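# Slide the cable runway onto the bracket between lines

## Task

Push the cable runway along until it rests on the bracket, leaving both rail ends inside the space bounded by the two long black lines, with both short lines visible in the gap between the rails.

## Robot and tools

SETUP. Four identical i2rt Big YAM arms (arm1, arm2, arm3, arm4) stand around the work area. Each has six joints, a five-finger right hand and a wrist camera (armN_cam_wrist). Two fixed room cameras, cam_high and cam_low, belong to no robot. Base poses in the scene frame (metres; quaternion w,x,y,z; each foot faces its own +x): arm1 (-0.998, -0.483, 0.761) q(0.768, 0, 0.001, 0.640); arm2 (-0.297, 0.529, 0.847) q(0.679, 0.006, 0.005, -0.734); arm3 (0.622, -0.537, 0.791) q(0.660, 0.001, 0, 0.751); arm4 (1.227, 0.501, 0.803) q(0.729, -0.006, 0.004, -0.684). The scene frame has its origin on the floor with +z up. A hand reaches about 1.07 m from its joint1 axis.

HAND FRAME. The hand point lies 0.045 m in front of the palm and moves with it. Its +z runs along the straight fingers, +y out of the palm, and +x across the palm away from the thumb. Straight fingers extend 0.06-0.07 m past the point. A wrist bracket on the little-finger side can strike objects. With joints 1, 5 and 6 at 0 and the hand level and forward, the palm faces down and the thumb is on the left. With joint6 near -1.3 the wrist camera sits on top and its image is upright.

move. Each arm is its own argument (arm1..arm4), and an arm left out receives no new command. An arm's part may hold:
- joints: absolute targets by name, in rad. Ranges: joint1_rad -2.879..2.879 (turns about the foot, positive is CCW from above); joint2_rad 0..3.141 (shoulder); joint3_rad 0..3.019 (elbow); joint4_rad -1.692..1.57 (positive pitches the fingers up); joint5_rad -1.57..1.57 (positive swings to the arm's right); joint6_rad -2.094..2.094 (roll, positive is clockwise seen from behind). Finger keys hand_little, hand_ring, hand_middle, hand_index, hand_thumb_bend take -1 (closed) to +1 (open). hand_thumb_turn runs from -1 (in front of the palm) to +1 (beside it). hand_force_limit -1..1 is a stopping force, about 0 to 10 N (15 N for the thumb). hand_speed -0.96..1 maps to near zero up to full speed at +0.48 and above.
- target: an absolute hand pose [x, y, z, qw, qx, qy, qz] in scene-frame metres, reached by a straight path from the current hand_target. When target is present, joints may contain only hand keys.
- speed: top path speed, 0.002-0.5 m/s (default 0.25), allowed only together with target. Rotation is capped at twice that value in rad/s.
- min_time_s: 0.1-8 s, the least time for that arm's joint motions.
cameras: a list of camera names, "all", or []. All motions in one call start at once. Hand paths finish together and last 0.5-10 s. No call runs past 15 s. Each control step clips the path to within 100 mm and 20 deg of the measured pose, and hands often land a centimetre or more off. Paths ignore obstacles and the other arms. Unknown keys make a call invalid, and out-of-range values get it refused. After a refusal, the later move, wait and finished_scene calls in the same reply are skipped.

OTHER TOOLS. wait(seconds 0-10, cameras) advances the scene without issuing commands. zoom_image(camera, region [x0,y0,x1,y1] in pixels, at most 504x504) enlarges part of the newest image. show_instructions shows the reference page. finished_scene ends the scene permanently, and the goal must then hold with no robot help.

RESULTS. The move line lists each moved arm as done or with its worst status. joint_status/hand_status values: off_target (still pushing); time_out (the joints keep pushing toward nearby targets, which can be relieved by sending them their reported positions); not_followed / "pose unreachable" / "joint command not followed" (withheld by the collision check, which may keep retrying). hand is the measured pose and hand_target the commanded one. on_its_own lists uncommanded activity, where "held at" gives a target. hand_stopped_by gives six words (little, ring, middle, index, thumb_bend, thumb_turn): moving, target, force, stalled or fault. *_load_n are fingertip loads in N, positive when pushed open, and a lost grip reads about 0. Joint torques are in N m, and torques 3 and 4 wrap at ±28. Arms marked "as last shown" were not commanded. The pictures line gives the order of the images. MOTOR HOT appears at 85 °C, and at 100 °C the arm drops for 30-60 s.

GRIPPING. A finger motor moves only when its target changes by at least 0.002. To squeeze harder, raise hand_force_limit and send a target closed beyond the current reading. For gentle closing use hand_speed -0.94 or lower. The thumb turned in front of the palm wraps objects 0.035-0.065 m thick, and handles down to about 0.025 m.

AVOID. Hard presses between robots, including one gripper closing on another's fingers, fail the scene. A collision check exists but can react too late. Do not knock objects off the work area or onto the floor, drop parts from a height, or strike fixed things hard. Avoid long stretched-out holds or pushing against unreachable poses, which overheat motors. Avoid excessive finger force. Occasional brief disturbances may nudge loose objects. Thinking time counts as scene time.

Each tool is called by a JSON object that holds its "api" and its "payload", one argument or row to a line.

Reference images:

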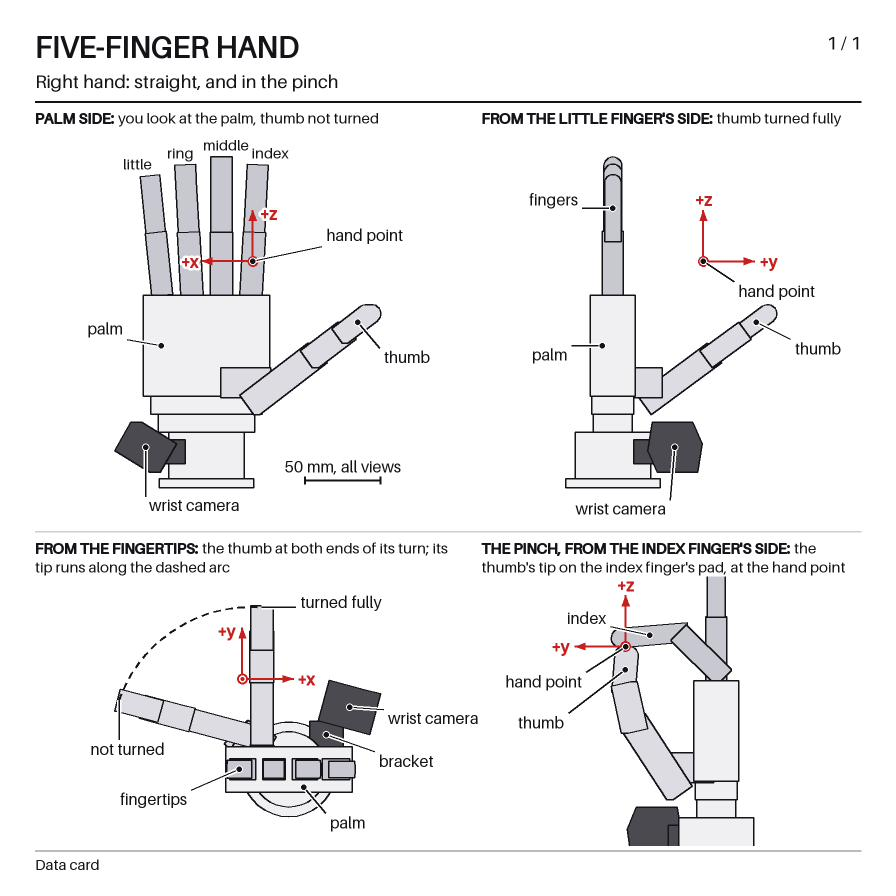

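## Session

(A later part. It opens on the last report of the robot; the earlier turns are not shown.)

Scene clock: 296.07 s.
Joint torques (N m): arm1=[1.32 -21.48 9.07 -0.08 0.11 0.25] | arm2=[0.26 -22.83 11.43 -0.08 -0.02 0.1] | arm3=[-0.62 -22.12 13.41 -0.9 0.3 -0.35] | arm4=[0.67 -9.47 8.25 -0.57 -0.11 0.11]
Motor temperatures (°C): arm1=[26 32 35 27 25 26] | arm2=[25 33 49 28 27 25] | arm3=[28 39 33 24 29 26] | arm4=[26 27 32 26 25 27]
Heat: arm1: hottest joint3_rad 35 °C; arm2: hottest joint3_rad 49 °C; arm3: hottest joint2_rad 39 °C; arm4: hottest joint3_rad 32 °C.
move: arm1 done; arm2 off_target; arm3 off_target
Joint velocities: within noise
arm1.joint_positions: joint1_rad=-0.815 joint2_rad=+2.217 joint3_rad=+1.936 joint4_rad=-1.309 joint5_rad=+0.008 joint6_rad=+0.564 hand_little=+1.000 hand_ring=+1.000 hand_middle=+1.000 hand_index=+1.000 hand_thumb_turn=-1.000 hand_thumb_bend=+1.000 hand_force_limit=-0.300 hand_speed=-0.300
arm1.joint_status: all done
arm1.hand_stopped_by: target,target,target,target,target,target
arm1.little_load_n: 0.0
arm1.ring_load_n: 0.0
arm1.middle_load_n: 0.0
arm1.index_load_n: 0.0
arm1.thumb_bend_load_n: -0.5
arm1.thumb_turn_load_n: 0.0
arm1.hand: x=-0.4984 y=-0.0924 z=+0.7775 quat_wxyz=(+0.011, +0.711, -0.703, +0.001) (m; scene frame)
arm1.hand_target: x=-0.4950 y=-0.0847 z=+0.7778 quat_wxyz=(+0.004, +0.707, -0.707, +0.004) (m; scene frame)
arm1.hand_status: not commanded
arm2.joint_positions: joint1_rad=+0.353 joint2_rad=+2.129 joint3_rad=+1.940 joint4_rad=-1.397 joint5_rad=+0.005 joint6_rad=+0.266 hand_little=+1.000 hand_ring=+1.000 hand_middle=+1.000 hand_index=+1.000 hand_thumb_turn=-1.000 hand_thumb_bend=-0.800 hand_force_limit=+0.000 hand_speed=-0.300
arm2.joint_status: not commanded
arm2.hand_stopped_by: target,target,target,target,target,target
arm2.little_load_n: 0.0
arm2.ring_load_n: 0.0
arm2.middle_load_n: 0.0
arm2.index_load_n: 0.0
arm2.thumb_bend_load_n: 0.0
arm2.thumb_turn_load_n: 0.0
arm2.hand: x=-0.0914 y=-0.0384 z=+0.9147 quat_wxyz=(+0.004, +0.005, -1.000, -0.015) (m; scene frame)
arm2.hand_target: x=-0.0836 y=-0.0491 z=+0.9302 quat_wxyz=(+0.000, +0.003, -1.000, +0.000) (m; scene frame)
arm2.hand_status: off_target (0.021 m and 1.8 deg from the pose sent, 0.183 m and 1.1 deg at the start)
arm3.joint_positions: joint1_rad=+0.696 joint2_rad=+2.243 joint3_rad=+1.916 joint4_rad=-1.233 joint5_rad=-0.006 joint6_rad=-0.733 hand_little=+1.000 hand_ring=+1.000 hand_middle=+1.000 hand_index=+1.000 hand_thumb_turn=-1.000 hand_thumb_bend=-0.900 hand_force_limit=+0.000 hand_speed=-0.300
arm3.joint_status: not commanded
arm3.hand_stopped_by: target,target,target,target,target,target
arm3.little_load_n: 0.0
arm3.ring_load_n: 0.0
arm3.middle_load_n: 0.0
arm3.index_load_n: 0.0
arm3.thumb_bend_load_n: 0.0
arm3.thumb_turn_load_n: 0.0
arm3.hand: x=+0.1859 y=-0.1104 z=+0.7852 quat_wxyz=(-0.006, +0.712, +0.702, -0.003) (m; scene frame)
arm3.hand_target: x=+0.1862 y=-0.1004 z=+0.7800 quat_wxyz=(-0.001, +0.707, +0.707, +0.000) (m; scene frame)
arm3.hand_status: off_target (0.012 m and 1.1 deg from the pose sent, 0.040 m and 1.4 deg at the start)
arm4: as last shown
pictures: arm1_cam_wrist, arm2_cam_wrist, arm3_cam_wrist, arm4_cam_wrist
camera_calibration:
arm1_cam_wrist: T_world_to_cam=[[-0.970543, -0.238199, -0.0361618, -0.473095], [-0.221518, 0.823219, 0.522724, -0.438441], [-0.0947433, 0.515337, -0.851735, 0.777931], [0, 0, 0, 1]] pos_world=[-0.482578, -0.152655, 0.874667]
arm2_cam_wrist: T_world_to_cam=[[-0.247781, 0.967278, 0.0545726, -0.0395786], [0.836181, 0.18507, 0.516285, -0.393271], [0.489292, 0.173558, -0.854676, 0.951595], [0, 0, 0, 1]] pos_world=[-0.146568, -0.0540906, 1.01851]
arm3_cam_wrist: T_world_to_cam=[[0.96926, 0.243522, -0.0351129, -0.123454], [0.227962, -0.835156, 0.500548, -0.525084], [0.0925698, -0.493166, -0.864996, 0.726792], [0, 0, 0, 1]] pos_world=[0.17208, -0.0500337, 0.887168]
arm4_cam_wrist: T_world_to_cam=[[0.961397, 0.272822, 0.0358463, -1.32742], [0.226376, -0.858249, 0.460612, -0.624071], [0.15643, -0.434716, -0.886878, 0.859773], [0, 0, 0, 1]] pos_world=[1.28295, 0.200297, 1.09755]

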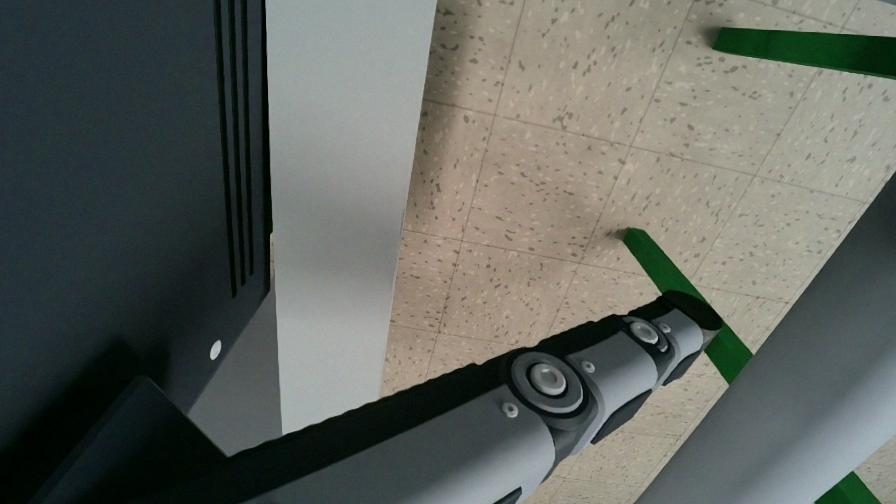

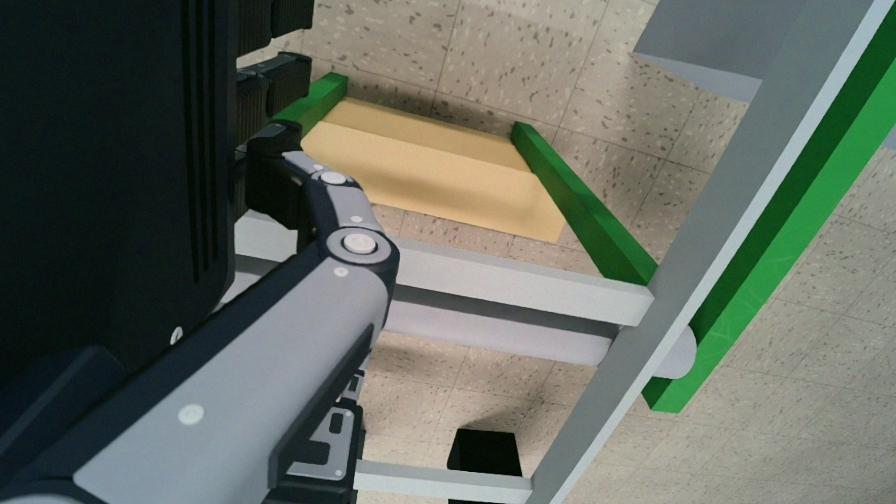

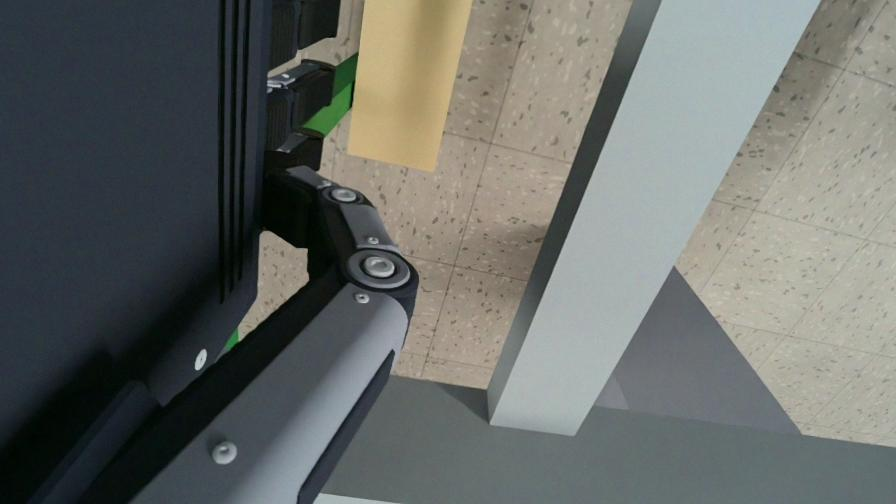

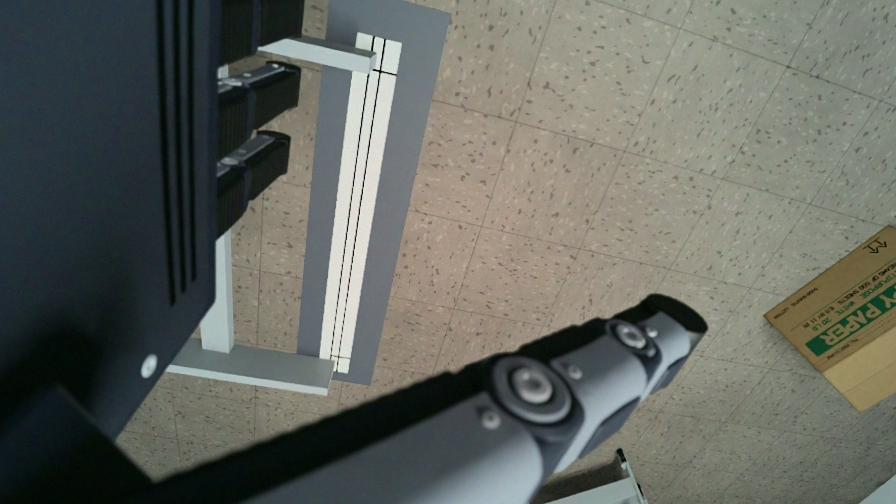

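{"api": "move", "payload": {
  "arm1": {"target": [-0.498, -0.075, 0.94, 0, -0.7071, 0.7071, 0], "speed": 0.1},
  "arm3": {"target": [0.186, -0.09, 0.95, 0, 0.7071, 0.7071, 0], "speed": 0.12},
  "cameras": ["arm4_cam_wrist", "arm3_cam_wrist", "arm1_cam_wrist", "cam_high", "cam_low"]
}}

{"api": "zoom_image", "payload": {
  "camera": "arm4_cam_wrist",
  "region": [350, 30, 400, 80]
}}

{"api": "zoom_image", "payload": {
  "camera": "arm4_cam_wrist",
  "region": [310, 340, 360, 390]
}}

Scene clock: 299.10 s.
Joint torques (N m): arm1=[1.14 -21.89 12.37 -0.92 -0.05 0.22] | arm2=[0.15 -22.42 11.41 -0.01 -0.03 0.11] | arm3=[-0.73 -24.23 14.13 -0.92 0.27 -0.35] | arm4=[0.85 -9.29 8.43 -0.7 -0.11 0.08]
Motor temperatures (°C): arm1=[26 32 36 27 25 26] | arm2=[25 34 49 28 27 25] | arm3=[28 39 33 24 29 26] | arm4=[26 27 32 26 25 27]
Heat: arm1: hottest joint3_rad 36 °C; arm2: hottest joint3_rad 49 °C; arm3: hottest joint2_rad 39 °C; arm4: hottest joint3_rad 32 °C.
move: arm1 off_target; arm3 off_target
Joint velocities: within noise
arm1.joint_positions: joint1_rad=-0.804 joint2_rad=+2.172 joint3_rad=+2.247 joint4_rad=-1.680 joint5_rad=+0.003 joint6_rad=+0.576 hand_little=+1.000 hand_ring=+1.000 hand_middle=+1.000 hand_index=+1.000 hand_thumb_turn=-1.000 hand_thumb_bend=+1.000 hand_force_limit=-0.300 hand_speed=-0.300
arm1.joint_status: not commanded
arm1.hand_stopped_by: target,target,target,target,target,target
arm1.little_load_n: 0.0
arm1.ring_load_n: 0.0
arm1.middle_load_n: 0.0
arm1.index_load_n: 0.0
arm1.thumb_bend_load_n: 0.0
arm1.thumb_turn_load_n: 0.0
arm1.hand: x=-0.5043 y=-0.0864 z=+0.9253 quat_wxyz=(+0.018, +0.711, -0.703, -0.002) (m; scene frame)
arm1.hand_target: x=-0.4996 y=-0.0764 z=+0.9400 quat_wxyz=(+0.002, +0.707, -0.707, +0.000) (m; scene frame)
arm1.hand_status: off_target (0.020 m and 2.2 deg from the pose sent, 0.163 m and 1.5 deg at the start)
arm2, arm4: as last shown
arm3.joint_positions: joint1_rad=+0.686 joint2_rad=+2.222 joint3_rad=+2.293 joint4_rad=-1.654 joint5_rad=-0.006 joint6_rad=-0.744 hand_little=+1.000 hand_ring=+1.000 hand_middle=+1.000 hand_index=+1.000 hand_thumb_turn=-1.000 hand_thumb_bend=-0.900 hand_force_limit=+0.000 hand_speed=-0.300
arm3.joint_status: not commanded
arm3.hand_stopped_by: target,target,target,target,target,target
arm3.little_load_n: 0.0
arm3.ring_load_n: 0.0
arm3.middle_load_n: 0.0
arm3.index_load_n: 0.0
arm3.thumb_bend_load_n: 0.0
arm3.thumb_turn_load_n: -0.5
arm3.hand: x=+0.1847 y=-0.1002 z=+0.9428 quat_wxyz=(+0.005, +0.712, +0.702, -0.003) (m; scene frame)
arm3.hand_target: x=+0.1863 y=-0.0906 z=+0.9499 quat_wxyz=(-0.001, +0.707, +0.707, +0.000) (m; scene frame)
arm3.hand_status: off_target (0.013 m and 1.0 deg from the pose sent, 0.166 m and 1.1 deg at the start)
arm4.little_load_n: 0.5
arm4.thumb_bend_load_n: -0.5
pictures: arm1_cam_wrist, arm3_cam_wrist, arm4_cam_wrist, cam_high, cam_low
camera_calibration:
arm1_cam_wrist: T_world_to_cam=[[-0.971286, -0.237038, -0.0203946, -0.486938], [-0.212548, 0.826022, 0.522025, -0.516479], [-0.106893, 0.511371, -0.852686, 0.894583], [0, 0, 0, 1]] pos_world=[-0.487108, -0.146263, 1.02248]
arm3_cam_wrist: T_world_to_cam=[[0.969519, 0.243894, -0.0234047, -0.130397], [0.220628, -0.827485, 0.516325, -0.608016], [0.106562, -0.505751, -0.856073, 0.855975], [0, 0, 0, 1]] pos_world=[0.169354, -0.0384103, 1.04366]
arm4_cam_wrist: T_world_to_cam=[[0.961397, 0.272822, 0.0358463, -1.32742], [0.226376, -0.858249, 0.460612, -0.624071], [0.15643, -0.434716, -0.886878, 0.859773], [0, 0, 0, 1]] pos_world=[1.28295, 0.200297, 1.09755]

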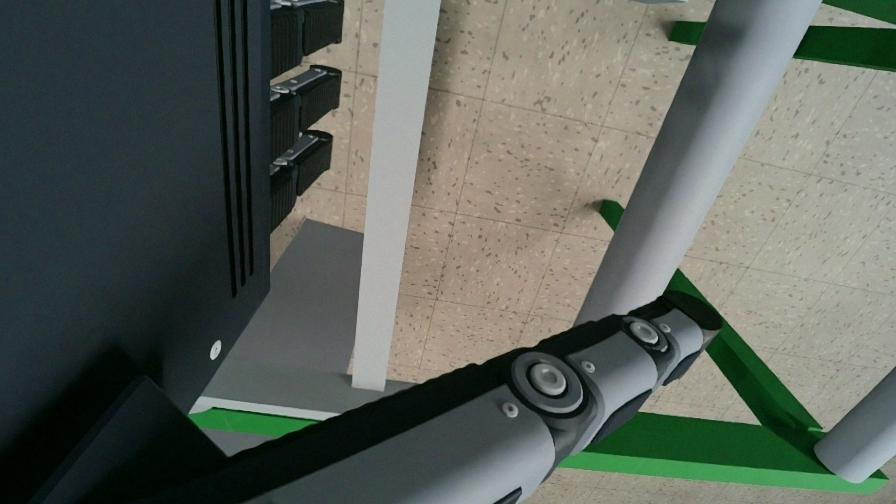

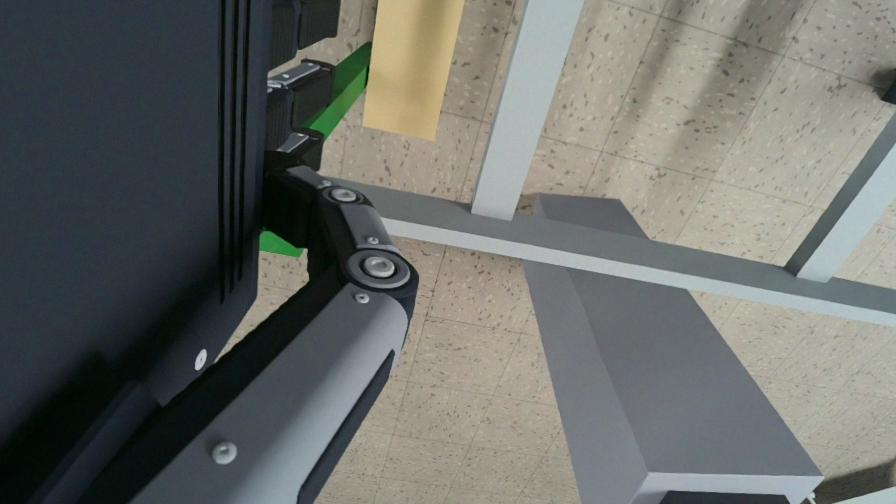

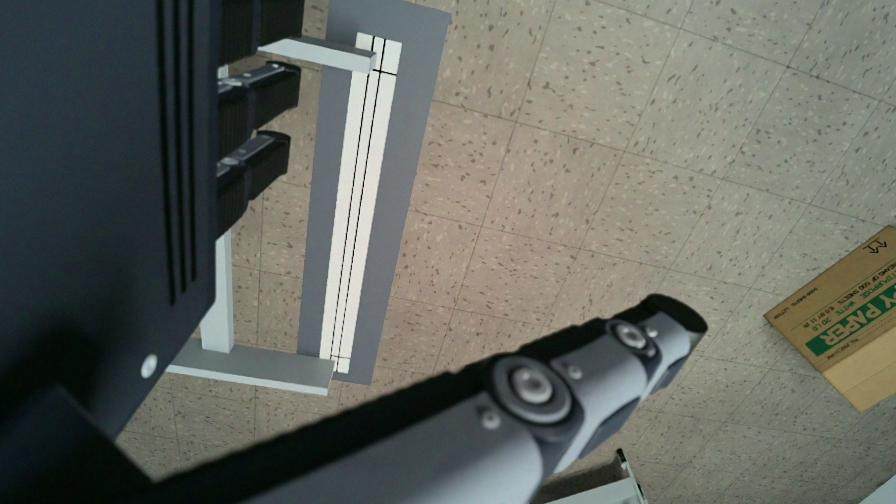

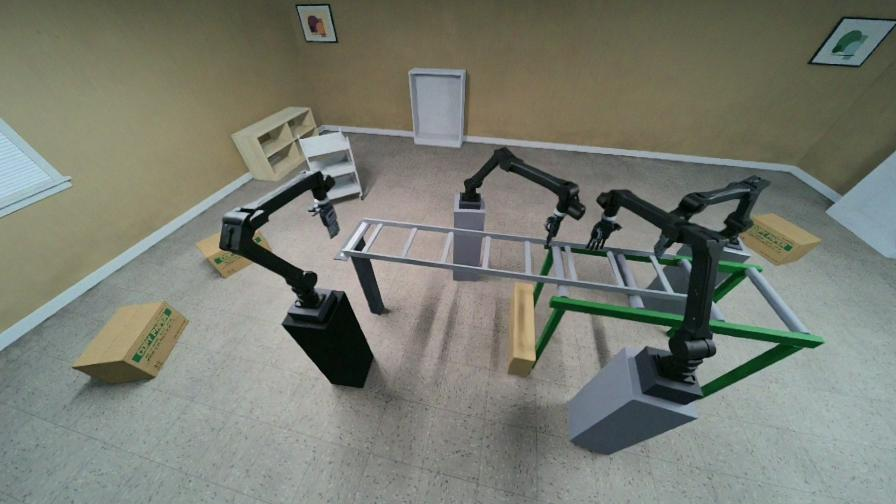

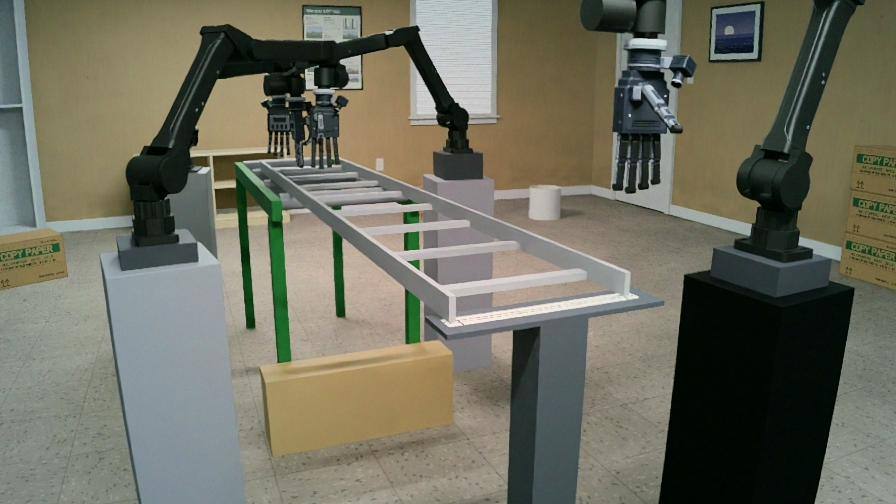

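Scaled by 10.080.

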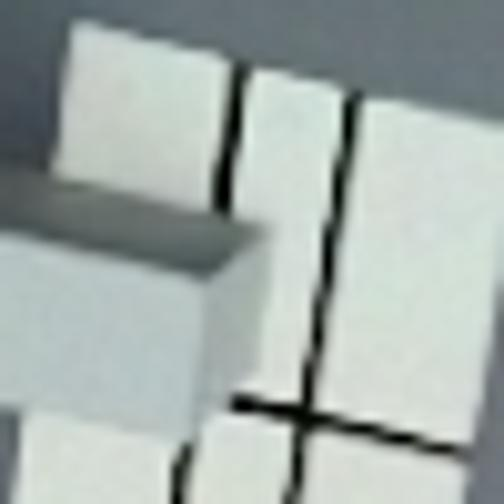

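Scaled by 10.080.

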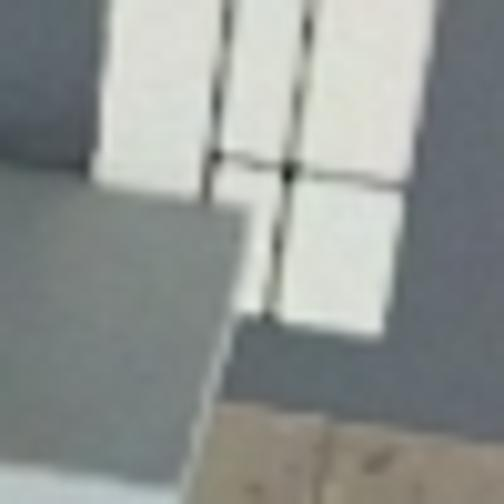

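{"api": "move", "payload": {
  "arm4": {"target": [1.30, 0.06, 0.99, 0, 0.7071, 0.7071, 0], "speed": 0.1},
  "cameras": ["arm4_cam_wrist"]
}}

Scene clock: 303.87 s.
Joint torques (N m): arm1=[1.32 -21.66 12.33 -0.96 -0.06 0.24] | arm2=[-0.97 -22.65 11.47 -0.09 -0.01 0.07] | arm3=[-0.73 -24.18 14.19 -0.95 0.27 -0.35] | arm4=[0.21 -11.87 13.98 0.14 -0.19 0.05]
Motor temperatures (°C): arm1=[26 32 36 27 25 26] | arm2=[25 35 49 28 27 25] | arm3=[28 38 34 24 28 26] | arm4=[26 27 33 26 25 27]
Heat: arm1: hottest joint3_rad 36 °C; arm2: hottest joint3_rad 49 °C; arm3: hottest joint2_rad 38 °C; arm4: hottest joint3_rad 33 °C.
move: arm4 off_target
Joint velocities: within noise
arm1, arm2, arm3: as last shown
arm1.little_load_n: 0.5
arm1.hand: x=-0.5042 y=-0.0864 z=+0.9254 quat_wxyz=(+0.018, +0.711, -0.703, -0.002) (m; scene frame)
arm1.hand_target: x=-0.4995 y=-0.0763 z=+0.9401 quat_wxyz=(+0.001, +0.707, -0.707, +0.000) (m; scene frame)
arm3.thumb_turn_load_n: 0.0
arm3.hand_target: x=+0.1863 y=-0.0905 z=+0.9499 quat_wxyz=(-0.001, +0.707, +0.707, +0.000) (m; scene frame)
arm4.joint_positions: joint1_rad=-0.049 joint2_rad=+1.415 joint3_rad=+1.204 joint4_rad=-1.426 joint5_rad=-0.012 joint6_rad=+1.575 hand_little=+1.000 hand_ring=+1.000 hand_middle=+1.000 hand_index=+1.000 hand_thumb_turn=-1.000 hand_thumb_bend=+1.000 hand_force_limit=+0.000 hand_speed=-0.700
arm4.joint_status: not commanded
arm4.hand_stopped_by: target,target,target,target,target,target
arm4.little_load_n: 0.0
arm4.ring_load_n: 0.0
arm4.middle_load_n: 0.0
arm4.index_load_n: 0.0
arm4.thumb_bend_load_n: 0.0
arm4.thumb_turn_load_n: 0.0
arm4.hand: x=+1.2972 y=+0.0855 z=+0.9696 quat_wxyz=(+0.024, -0.703, -0.710, -0.022) (m; scene frame)
arm4.hand_target: x=+1.2999 y=+0.0615 z=+0.9906 quat_wxyz=(-0.001, -0.707, -0.707, +0.000) (m; scene frame)
arm4.hand_status: off_target (0.033 m and 3.7 deg from the pose sent, 0.084 m and 1.1 deg at the start)
pictures: arm4_cam_wrist
camera_calibration:
arm4_cam_wrist: T_world_to_cam=[[0.961769, 0.267992, 0.0563984, -1.3308], [0.225885, -0.892713, 0.389923, -0.587325], [0.154844, -0.362276, -0.919119, 0.833347], [0, 0, 0, 1]] pos_world=[1.28355, 0.134234, 1.07001]

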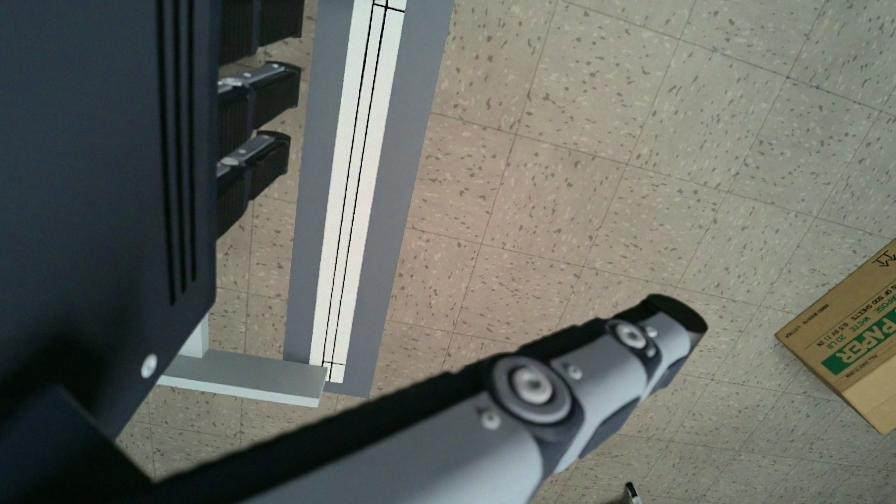

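{"api": "zoom_image", "payload": {
  "camera": "arm4_cam_wrist",
  "region": [355, 0, 415, 30]
}}

{"api": "move", "payload": {
  "arm4": {"target": [1.30, 0.09, 1.03, 0, 0.7071, 0.7071, 0], "speed": 0.1},
  "cameras": ["arm4_cam_wrist"]
}}

Scaled by 8.400.

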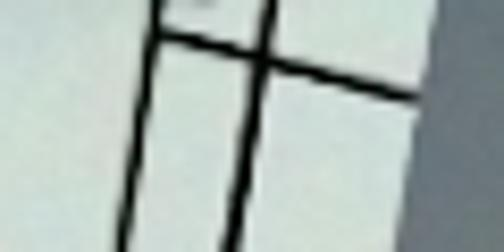

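Scene clock: 306.77 s.
Joint torques (N m): arm1=[1.55 -21.54 12.34 -0.91 -0.05 0.23] | arm2=[-0.67 -22.65 11.45 -0.02 -0.03 0.09] | arm3=[-0.73 -24.18 14.19 -0.94 0.27 -0.35] | arm4=[0.67 -11.81 13.75 -1.14 -0.08 0.13]
Motor temperatures (°C): arm1=[26 33 36 27 25 26] | arm2=[25 35 48 28 27 25] | arm3=[28 37 34 24 28 26] | arm4=[26 27 33 26 25 27]
Heat: arm1: hottest joint3_rad 36 °C; arm2: hottest joint3_rad 48 °C; arm3: hottest joint2_rad 37 °C; arm4: hottest joint3_rad 33 °C.
move: arm4 off_target
Joint velocities: within noise
arm1, arm2, arm3: as last shown
arm1.little_load_n: 0.0
arm4.joint_positions: joint1_rad=-0.049 joint2_rad=+1.340 joint3_rad=+1.222 joint4_rad=-1.503 joint5_rad=-0.012 joint6_rad=+1.575 hand_little=+1.000 hand_ring=+1.000 hand_middle=+1.000 hand_index=+1.000 hand_thumb_turn=-1.000 hand_thumb_bend=+1.000 hand_force_limit=+0.000 hand_speed=-0.700
arm4.joint_status: not commanded
arm4.hand_stopped_by: target,target,target,target,target,target
arm4.little_load_n: 0.0
arm4.ring_load_n: 0.0
arm4.middle_load_n: 0.0
arm4.index_load_n: 0.0
arm4.thumb_bend_load_n: 0.0
arm4.thumb_turn_load_n: 0.0
arm4.hand: x=+1.2974 y=+0.1040 z=+1.0048 quat_wxyz=(+0.018, -0.703, -0.710, -0.016) (m; scene frame)
arm4.hand_target: x=+1.2999 y=+0.0912 z=+1.0297 quat_wxyz=(+0.000, -0.707, -0.707, +0.000) (m; scene frame)
arm4.hand_status: off_target (0.029 m and 2.7 deg from the pose sent, 0.061 m and 3.7 deg at the start)
pictures: arm4_cam_wrist
camera_calibration:
arm4_cam_wrist: T_world_to_cam=[[0.961679, 0.269204, 0.05199, -1.33358], [0.225995, -0.88566, 0.405627, -0.601247], [0.155242, -0.378333, -0.912559, 0.867018], [0, 0, 0, 1]] pos_world=[1.28375, 0.154526, 1.10442]

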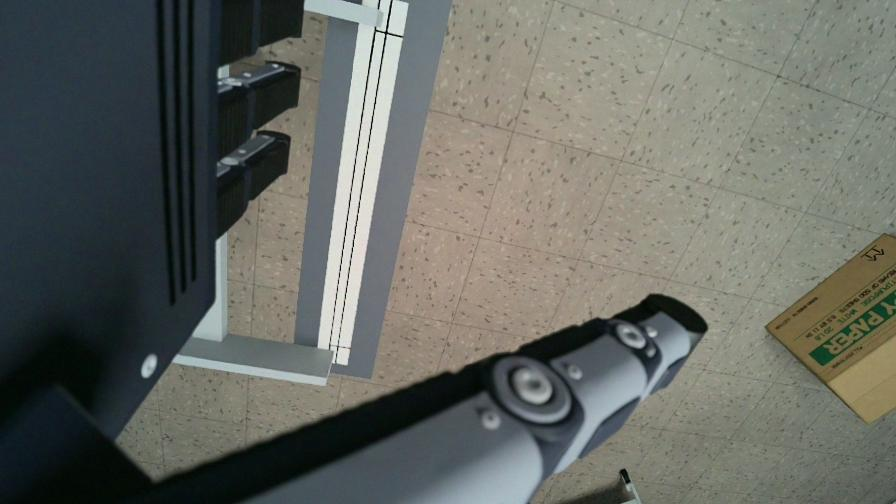

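{"api": "zoom_image", "payload": {
  "camera": "arm4_cam_wrist",
  "region": [350, 0, 410, 60]
}}

{"api": "zoom_image", "payload": {
  "camera": "arm4_cam_wrist",
  "region": [310, 320, 370, 380]
}}

Scaled by 8.400.

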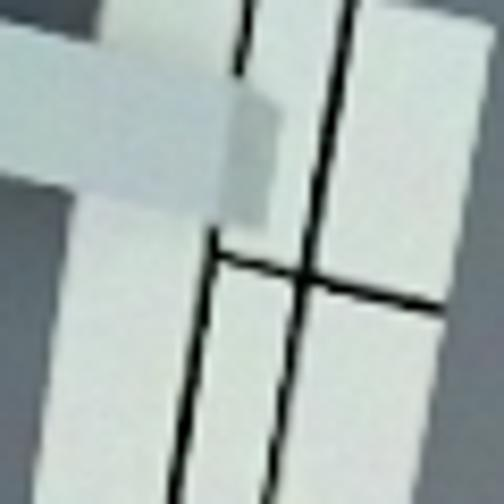

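Scaled by 8.400.

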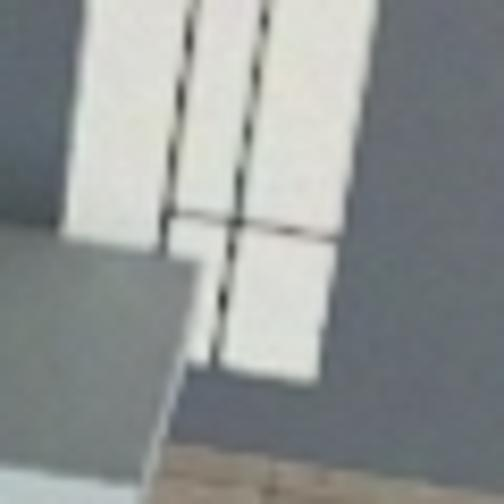

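{"api": "move", "payload": {
  "arm4": {"joints": {"joint6_rad": -1.566}, "min_time_s": 2},
  "cameras": ["arm4_cam_wrist"]
}}

Scene clock: 315.07 s.
Joint torques (N m): arm1=[1.08 -21.83 12.33 -0.96 -0.05 0.23] | arm2=[-0.73 -22.18 11.44 -0.03 -0.01 0.11] | arm3=[-0.73 -24.23 14.19 -0.92 0.27 -0.35] | arm4=[0.97 -11.22 13.9 -0.62 -0.08 -0.33]
Motor temperatures (°C): arm1=[26 33 37 27 25 26] | arm2=[25 36 48 28 27 25] | arm3=[28 36 35 24 28 26] | arm4=[26 27 35 26 25 27]
Heat: arm1: hottest joint3_rad 37 °C; arm2: hottest joint3_rad 48 °C; arm3: hottest joint2_rad 36 °C; arm4: hottest joint3_rad 35 °C.
move: arm4 done
Joint velocities: within noise
arm1, arm2, arm3: as last shown
arm4.joint_positions: joint1_rad=-0.049 joint2_rad=+1.340 joint3_rad=+1.222 joint4_rad=-1.503 joint5_rad=-0.023 joint6_rad=-1.536 hand_little=+1.000 hand_ring=+1.000 hand_middle=+1.000 hand_index=+1.000 hand_thumb_turn=-1.000 hand_thumb_bend=+1.000 hand_force_limit=+0.000 hand_speed=-0.700
arm4.joint_status: all done
arm4.hand_stopped_by: target,target,target,target,target,target
arm4.little_load_n: 0.0
arm4.ring_load_n: 0.0
arm4.middle_load_n: 0.0
arm4.index_load_n: 0.0
arm4.thumb_bend_load_n: 0.0
arm4.thumb_turn_load_n: 0.0
arm4.hand: x=+1.1794 y=+0.1663 z=+1.0075 quat_wxyz=(-0.019, +0.699, -0.714, -0.014) (m; scene frame)
arm4.hand_target: x=+1.1814 y=+0.1526 z=+1.0290 quat_wxyz=(-0.004, +0.709, -0.705, +0.004) (m; scene frame)
arm4.hand_status: not commanded
pictures: arm4_cam_wrist
camera_calibration:
arm4_cam_wrist: T_world_to_cam=[[-0.969728, -0.243079, 0.0232336, 1.15513], [-0.201501, 0.850325, 0.486152, -0.386015], [-0.137929, 0.466754, -0.873565, 1.07724], [0, 0, 0, 1]] pos_world=[1.19096, 0.106218, 1.10187]

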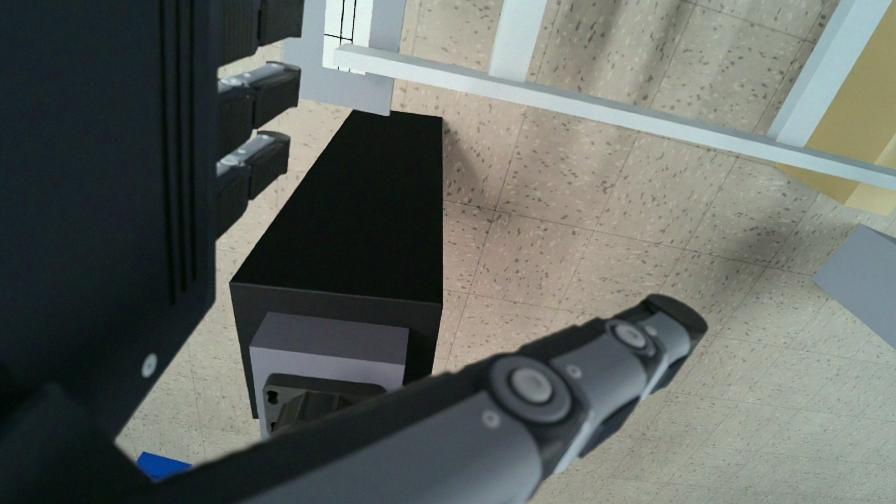

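{"api": "zoom_image", "payload": {
  "camera": "arm4_cam_wrist",
  "region": [310, 0, 380, 70]
}}

{"api": "move", "payload": {
  "arm4": {"target": [1.25, 0.08, 0.99, 0, -0.7071, 0.7071, 0], "speed": 0.12},
  "cameras": ["arm4_cam_wrist"]
}}

Scaled by 7.200.

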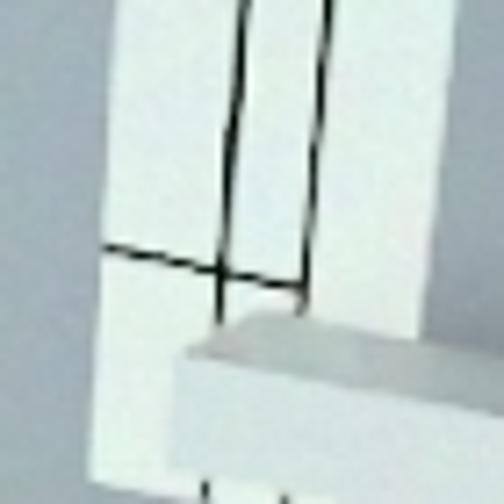

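Scene clock: 317.13 s.
Joint torques (N m): arm1=[1.14 -21.95 12.4 -0.92 -0.07 0.24] | arm2=[-0.56 -22.42 11.43 -0.1 -0.02 0.09] | arm3=[-0.73 -24.18 14.19 -0.94 0.28 -0.35] | arm4=[0.44 -13.74 14.06 0.35 0.17 0.12]
Motor temperatures (°C): arm1=[26 33 37 27 25 26] | arm2=[25 36 48 28 27 25] | arm3=[28 36 35 24 28 26] | arm4=[26 27 36 26 25 27]
Heat: arm1: hottest joint3_rad 37 °C; arm2: hottest joint3_rad 48 °C; arm3: hottest joint2_rad 36 °C; arm4: hottest joint3_rad 36 °C.
move: arm4 off_target
Joint velocities: within noise
arm1, arm2, arm3: as last shown
arm1.middle_load_n: 0.5
arm3.ring_load_n: 0.5
arm4.joint_positions: joint1_rad=+0.100 joint2_rad=+1.540 joint3_rad=+1.341 joint4_rad=-1.438 joint5_rad=-0.018 joint6_rad=-1.430 hand_little=+1.000 hand_ring=+1.000 hand_middle=+1.000 hand_index=+1.000 hand_thumb_turn=-1.000 hand_thumb_bend=+1.000 hand_force_limit=+0.000 hand_speed=-0.700
arm4.joint_status: not commanded
arm4.hand_stopped_by: target,target,target,target,target,target
arm4.little_load_n: 0.0
arm4.ring_load_n: 0.0
arm4.middle_load_n: 0.0
arm4.index_load_n: 0.0
arm4.thumb_bend_load_n: 0.0
arm4.thumb_turn_load_n: 0.0
arm4.hand: x=+1.2422 y=+0.1023 z=+0.9742 quat_wxyz=(-0.021, +0.715, -0.699, -0.025) (m; scene frame)
arm4.hand_target: x=+1.2493 y=+0.0806 z=+0.9902 quat_wxyz=(+0.000, +0.711, -0.703, +0.000) (m; scene frame)
arm4.hand_status: off_target (0.028 m and 4.0 deg from the pose sent, 0.113 m and 3.0 deg at the start)
pictures: arm4_cam_wrist
camera_calibration:
arm4_cam_wrist: T_world_to_cam=[[-0.957907, -0.285463, 0.0304263, 1.18389], [-0.231904, 0.831914, 0.504123, -0.280757], [-0.169221, 0.475847, -0.863096, 1.11443], [0, 0, 0, 1]] pos_world=[1.25754, 0.0412239, 1.06738]

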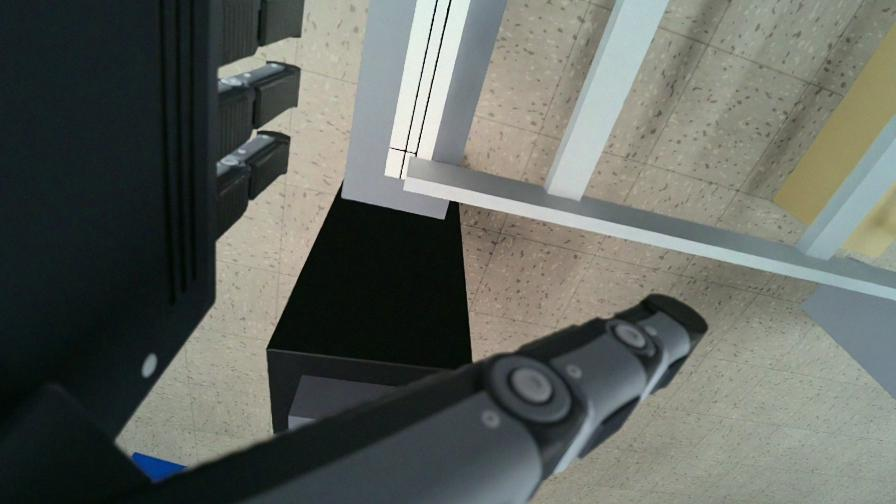

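{"api": "zoom_image", "payload": {
  "camera": "arm4_cam_wrist",
  "region": [380, 135, 440, 195]
}}

Scaled by 8.400.

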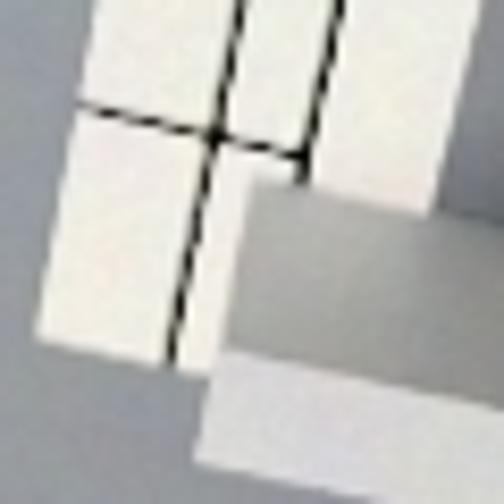

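{"api": "finished_scene", "payload": {
  "scene": 1
}}

The scene is finished: the task was done.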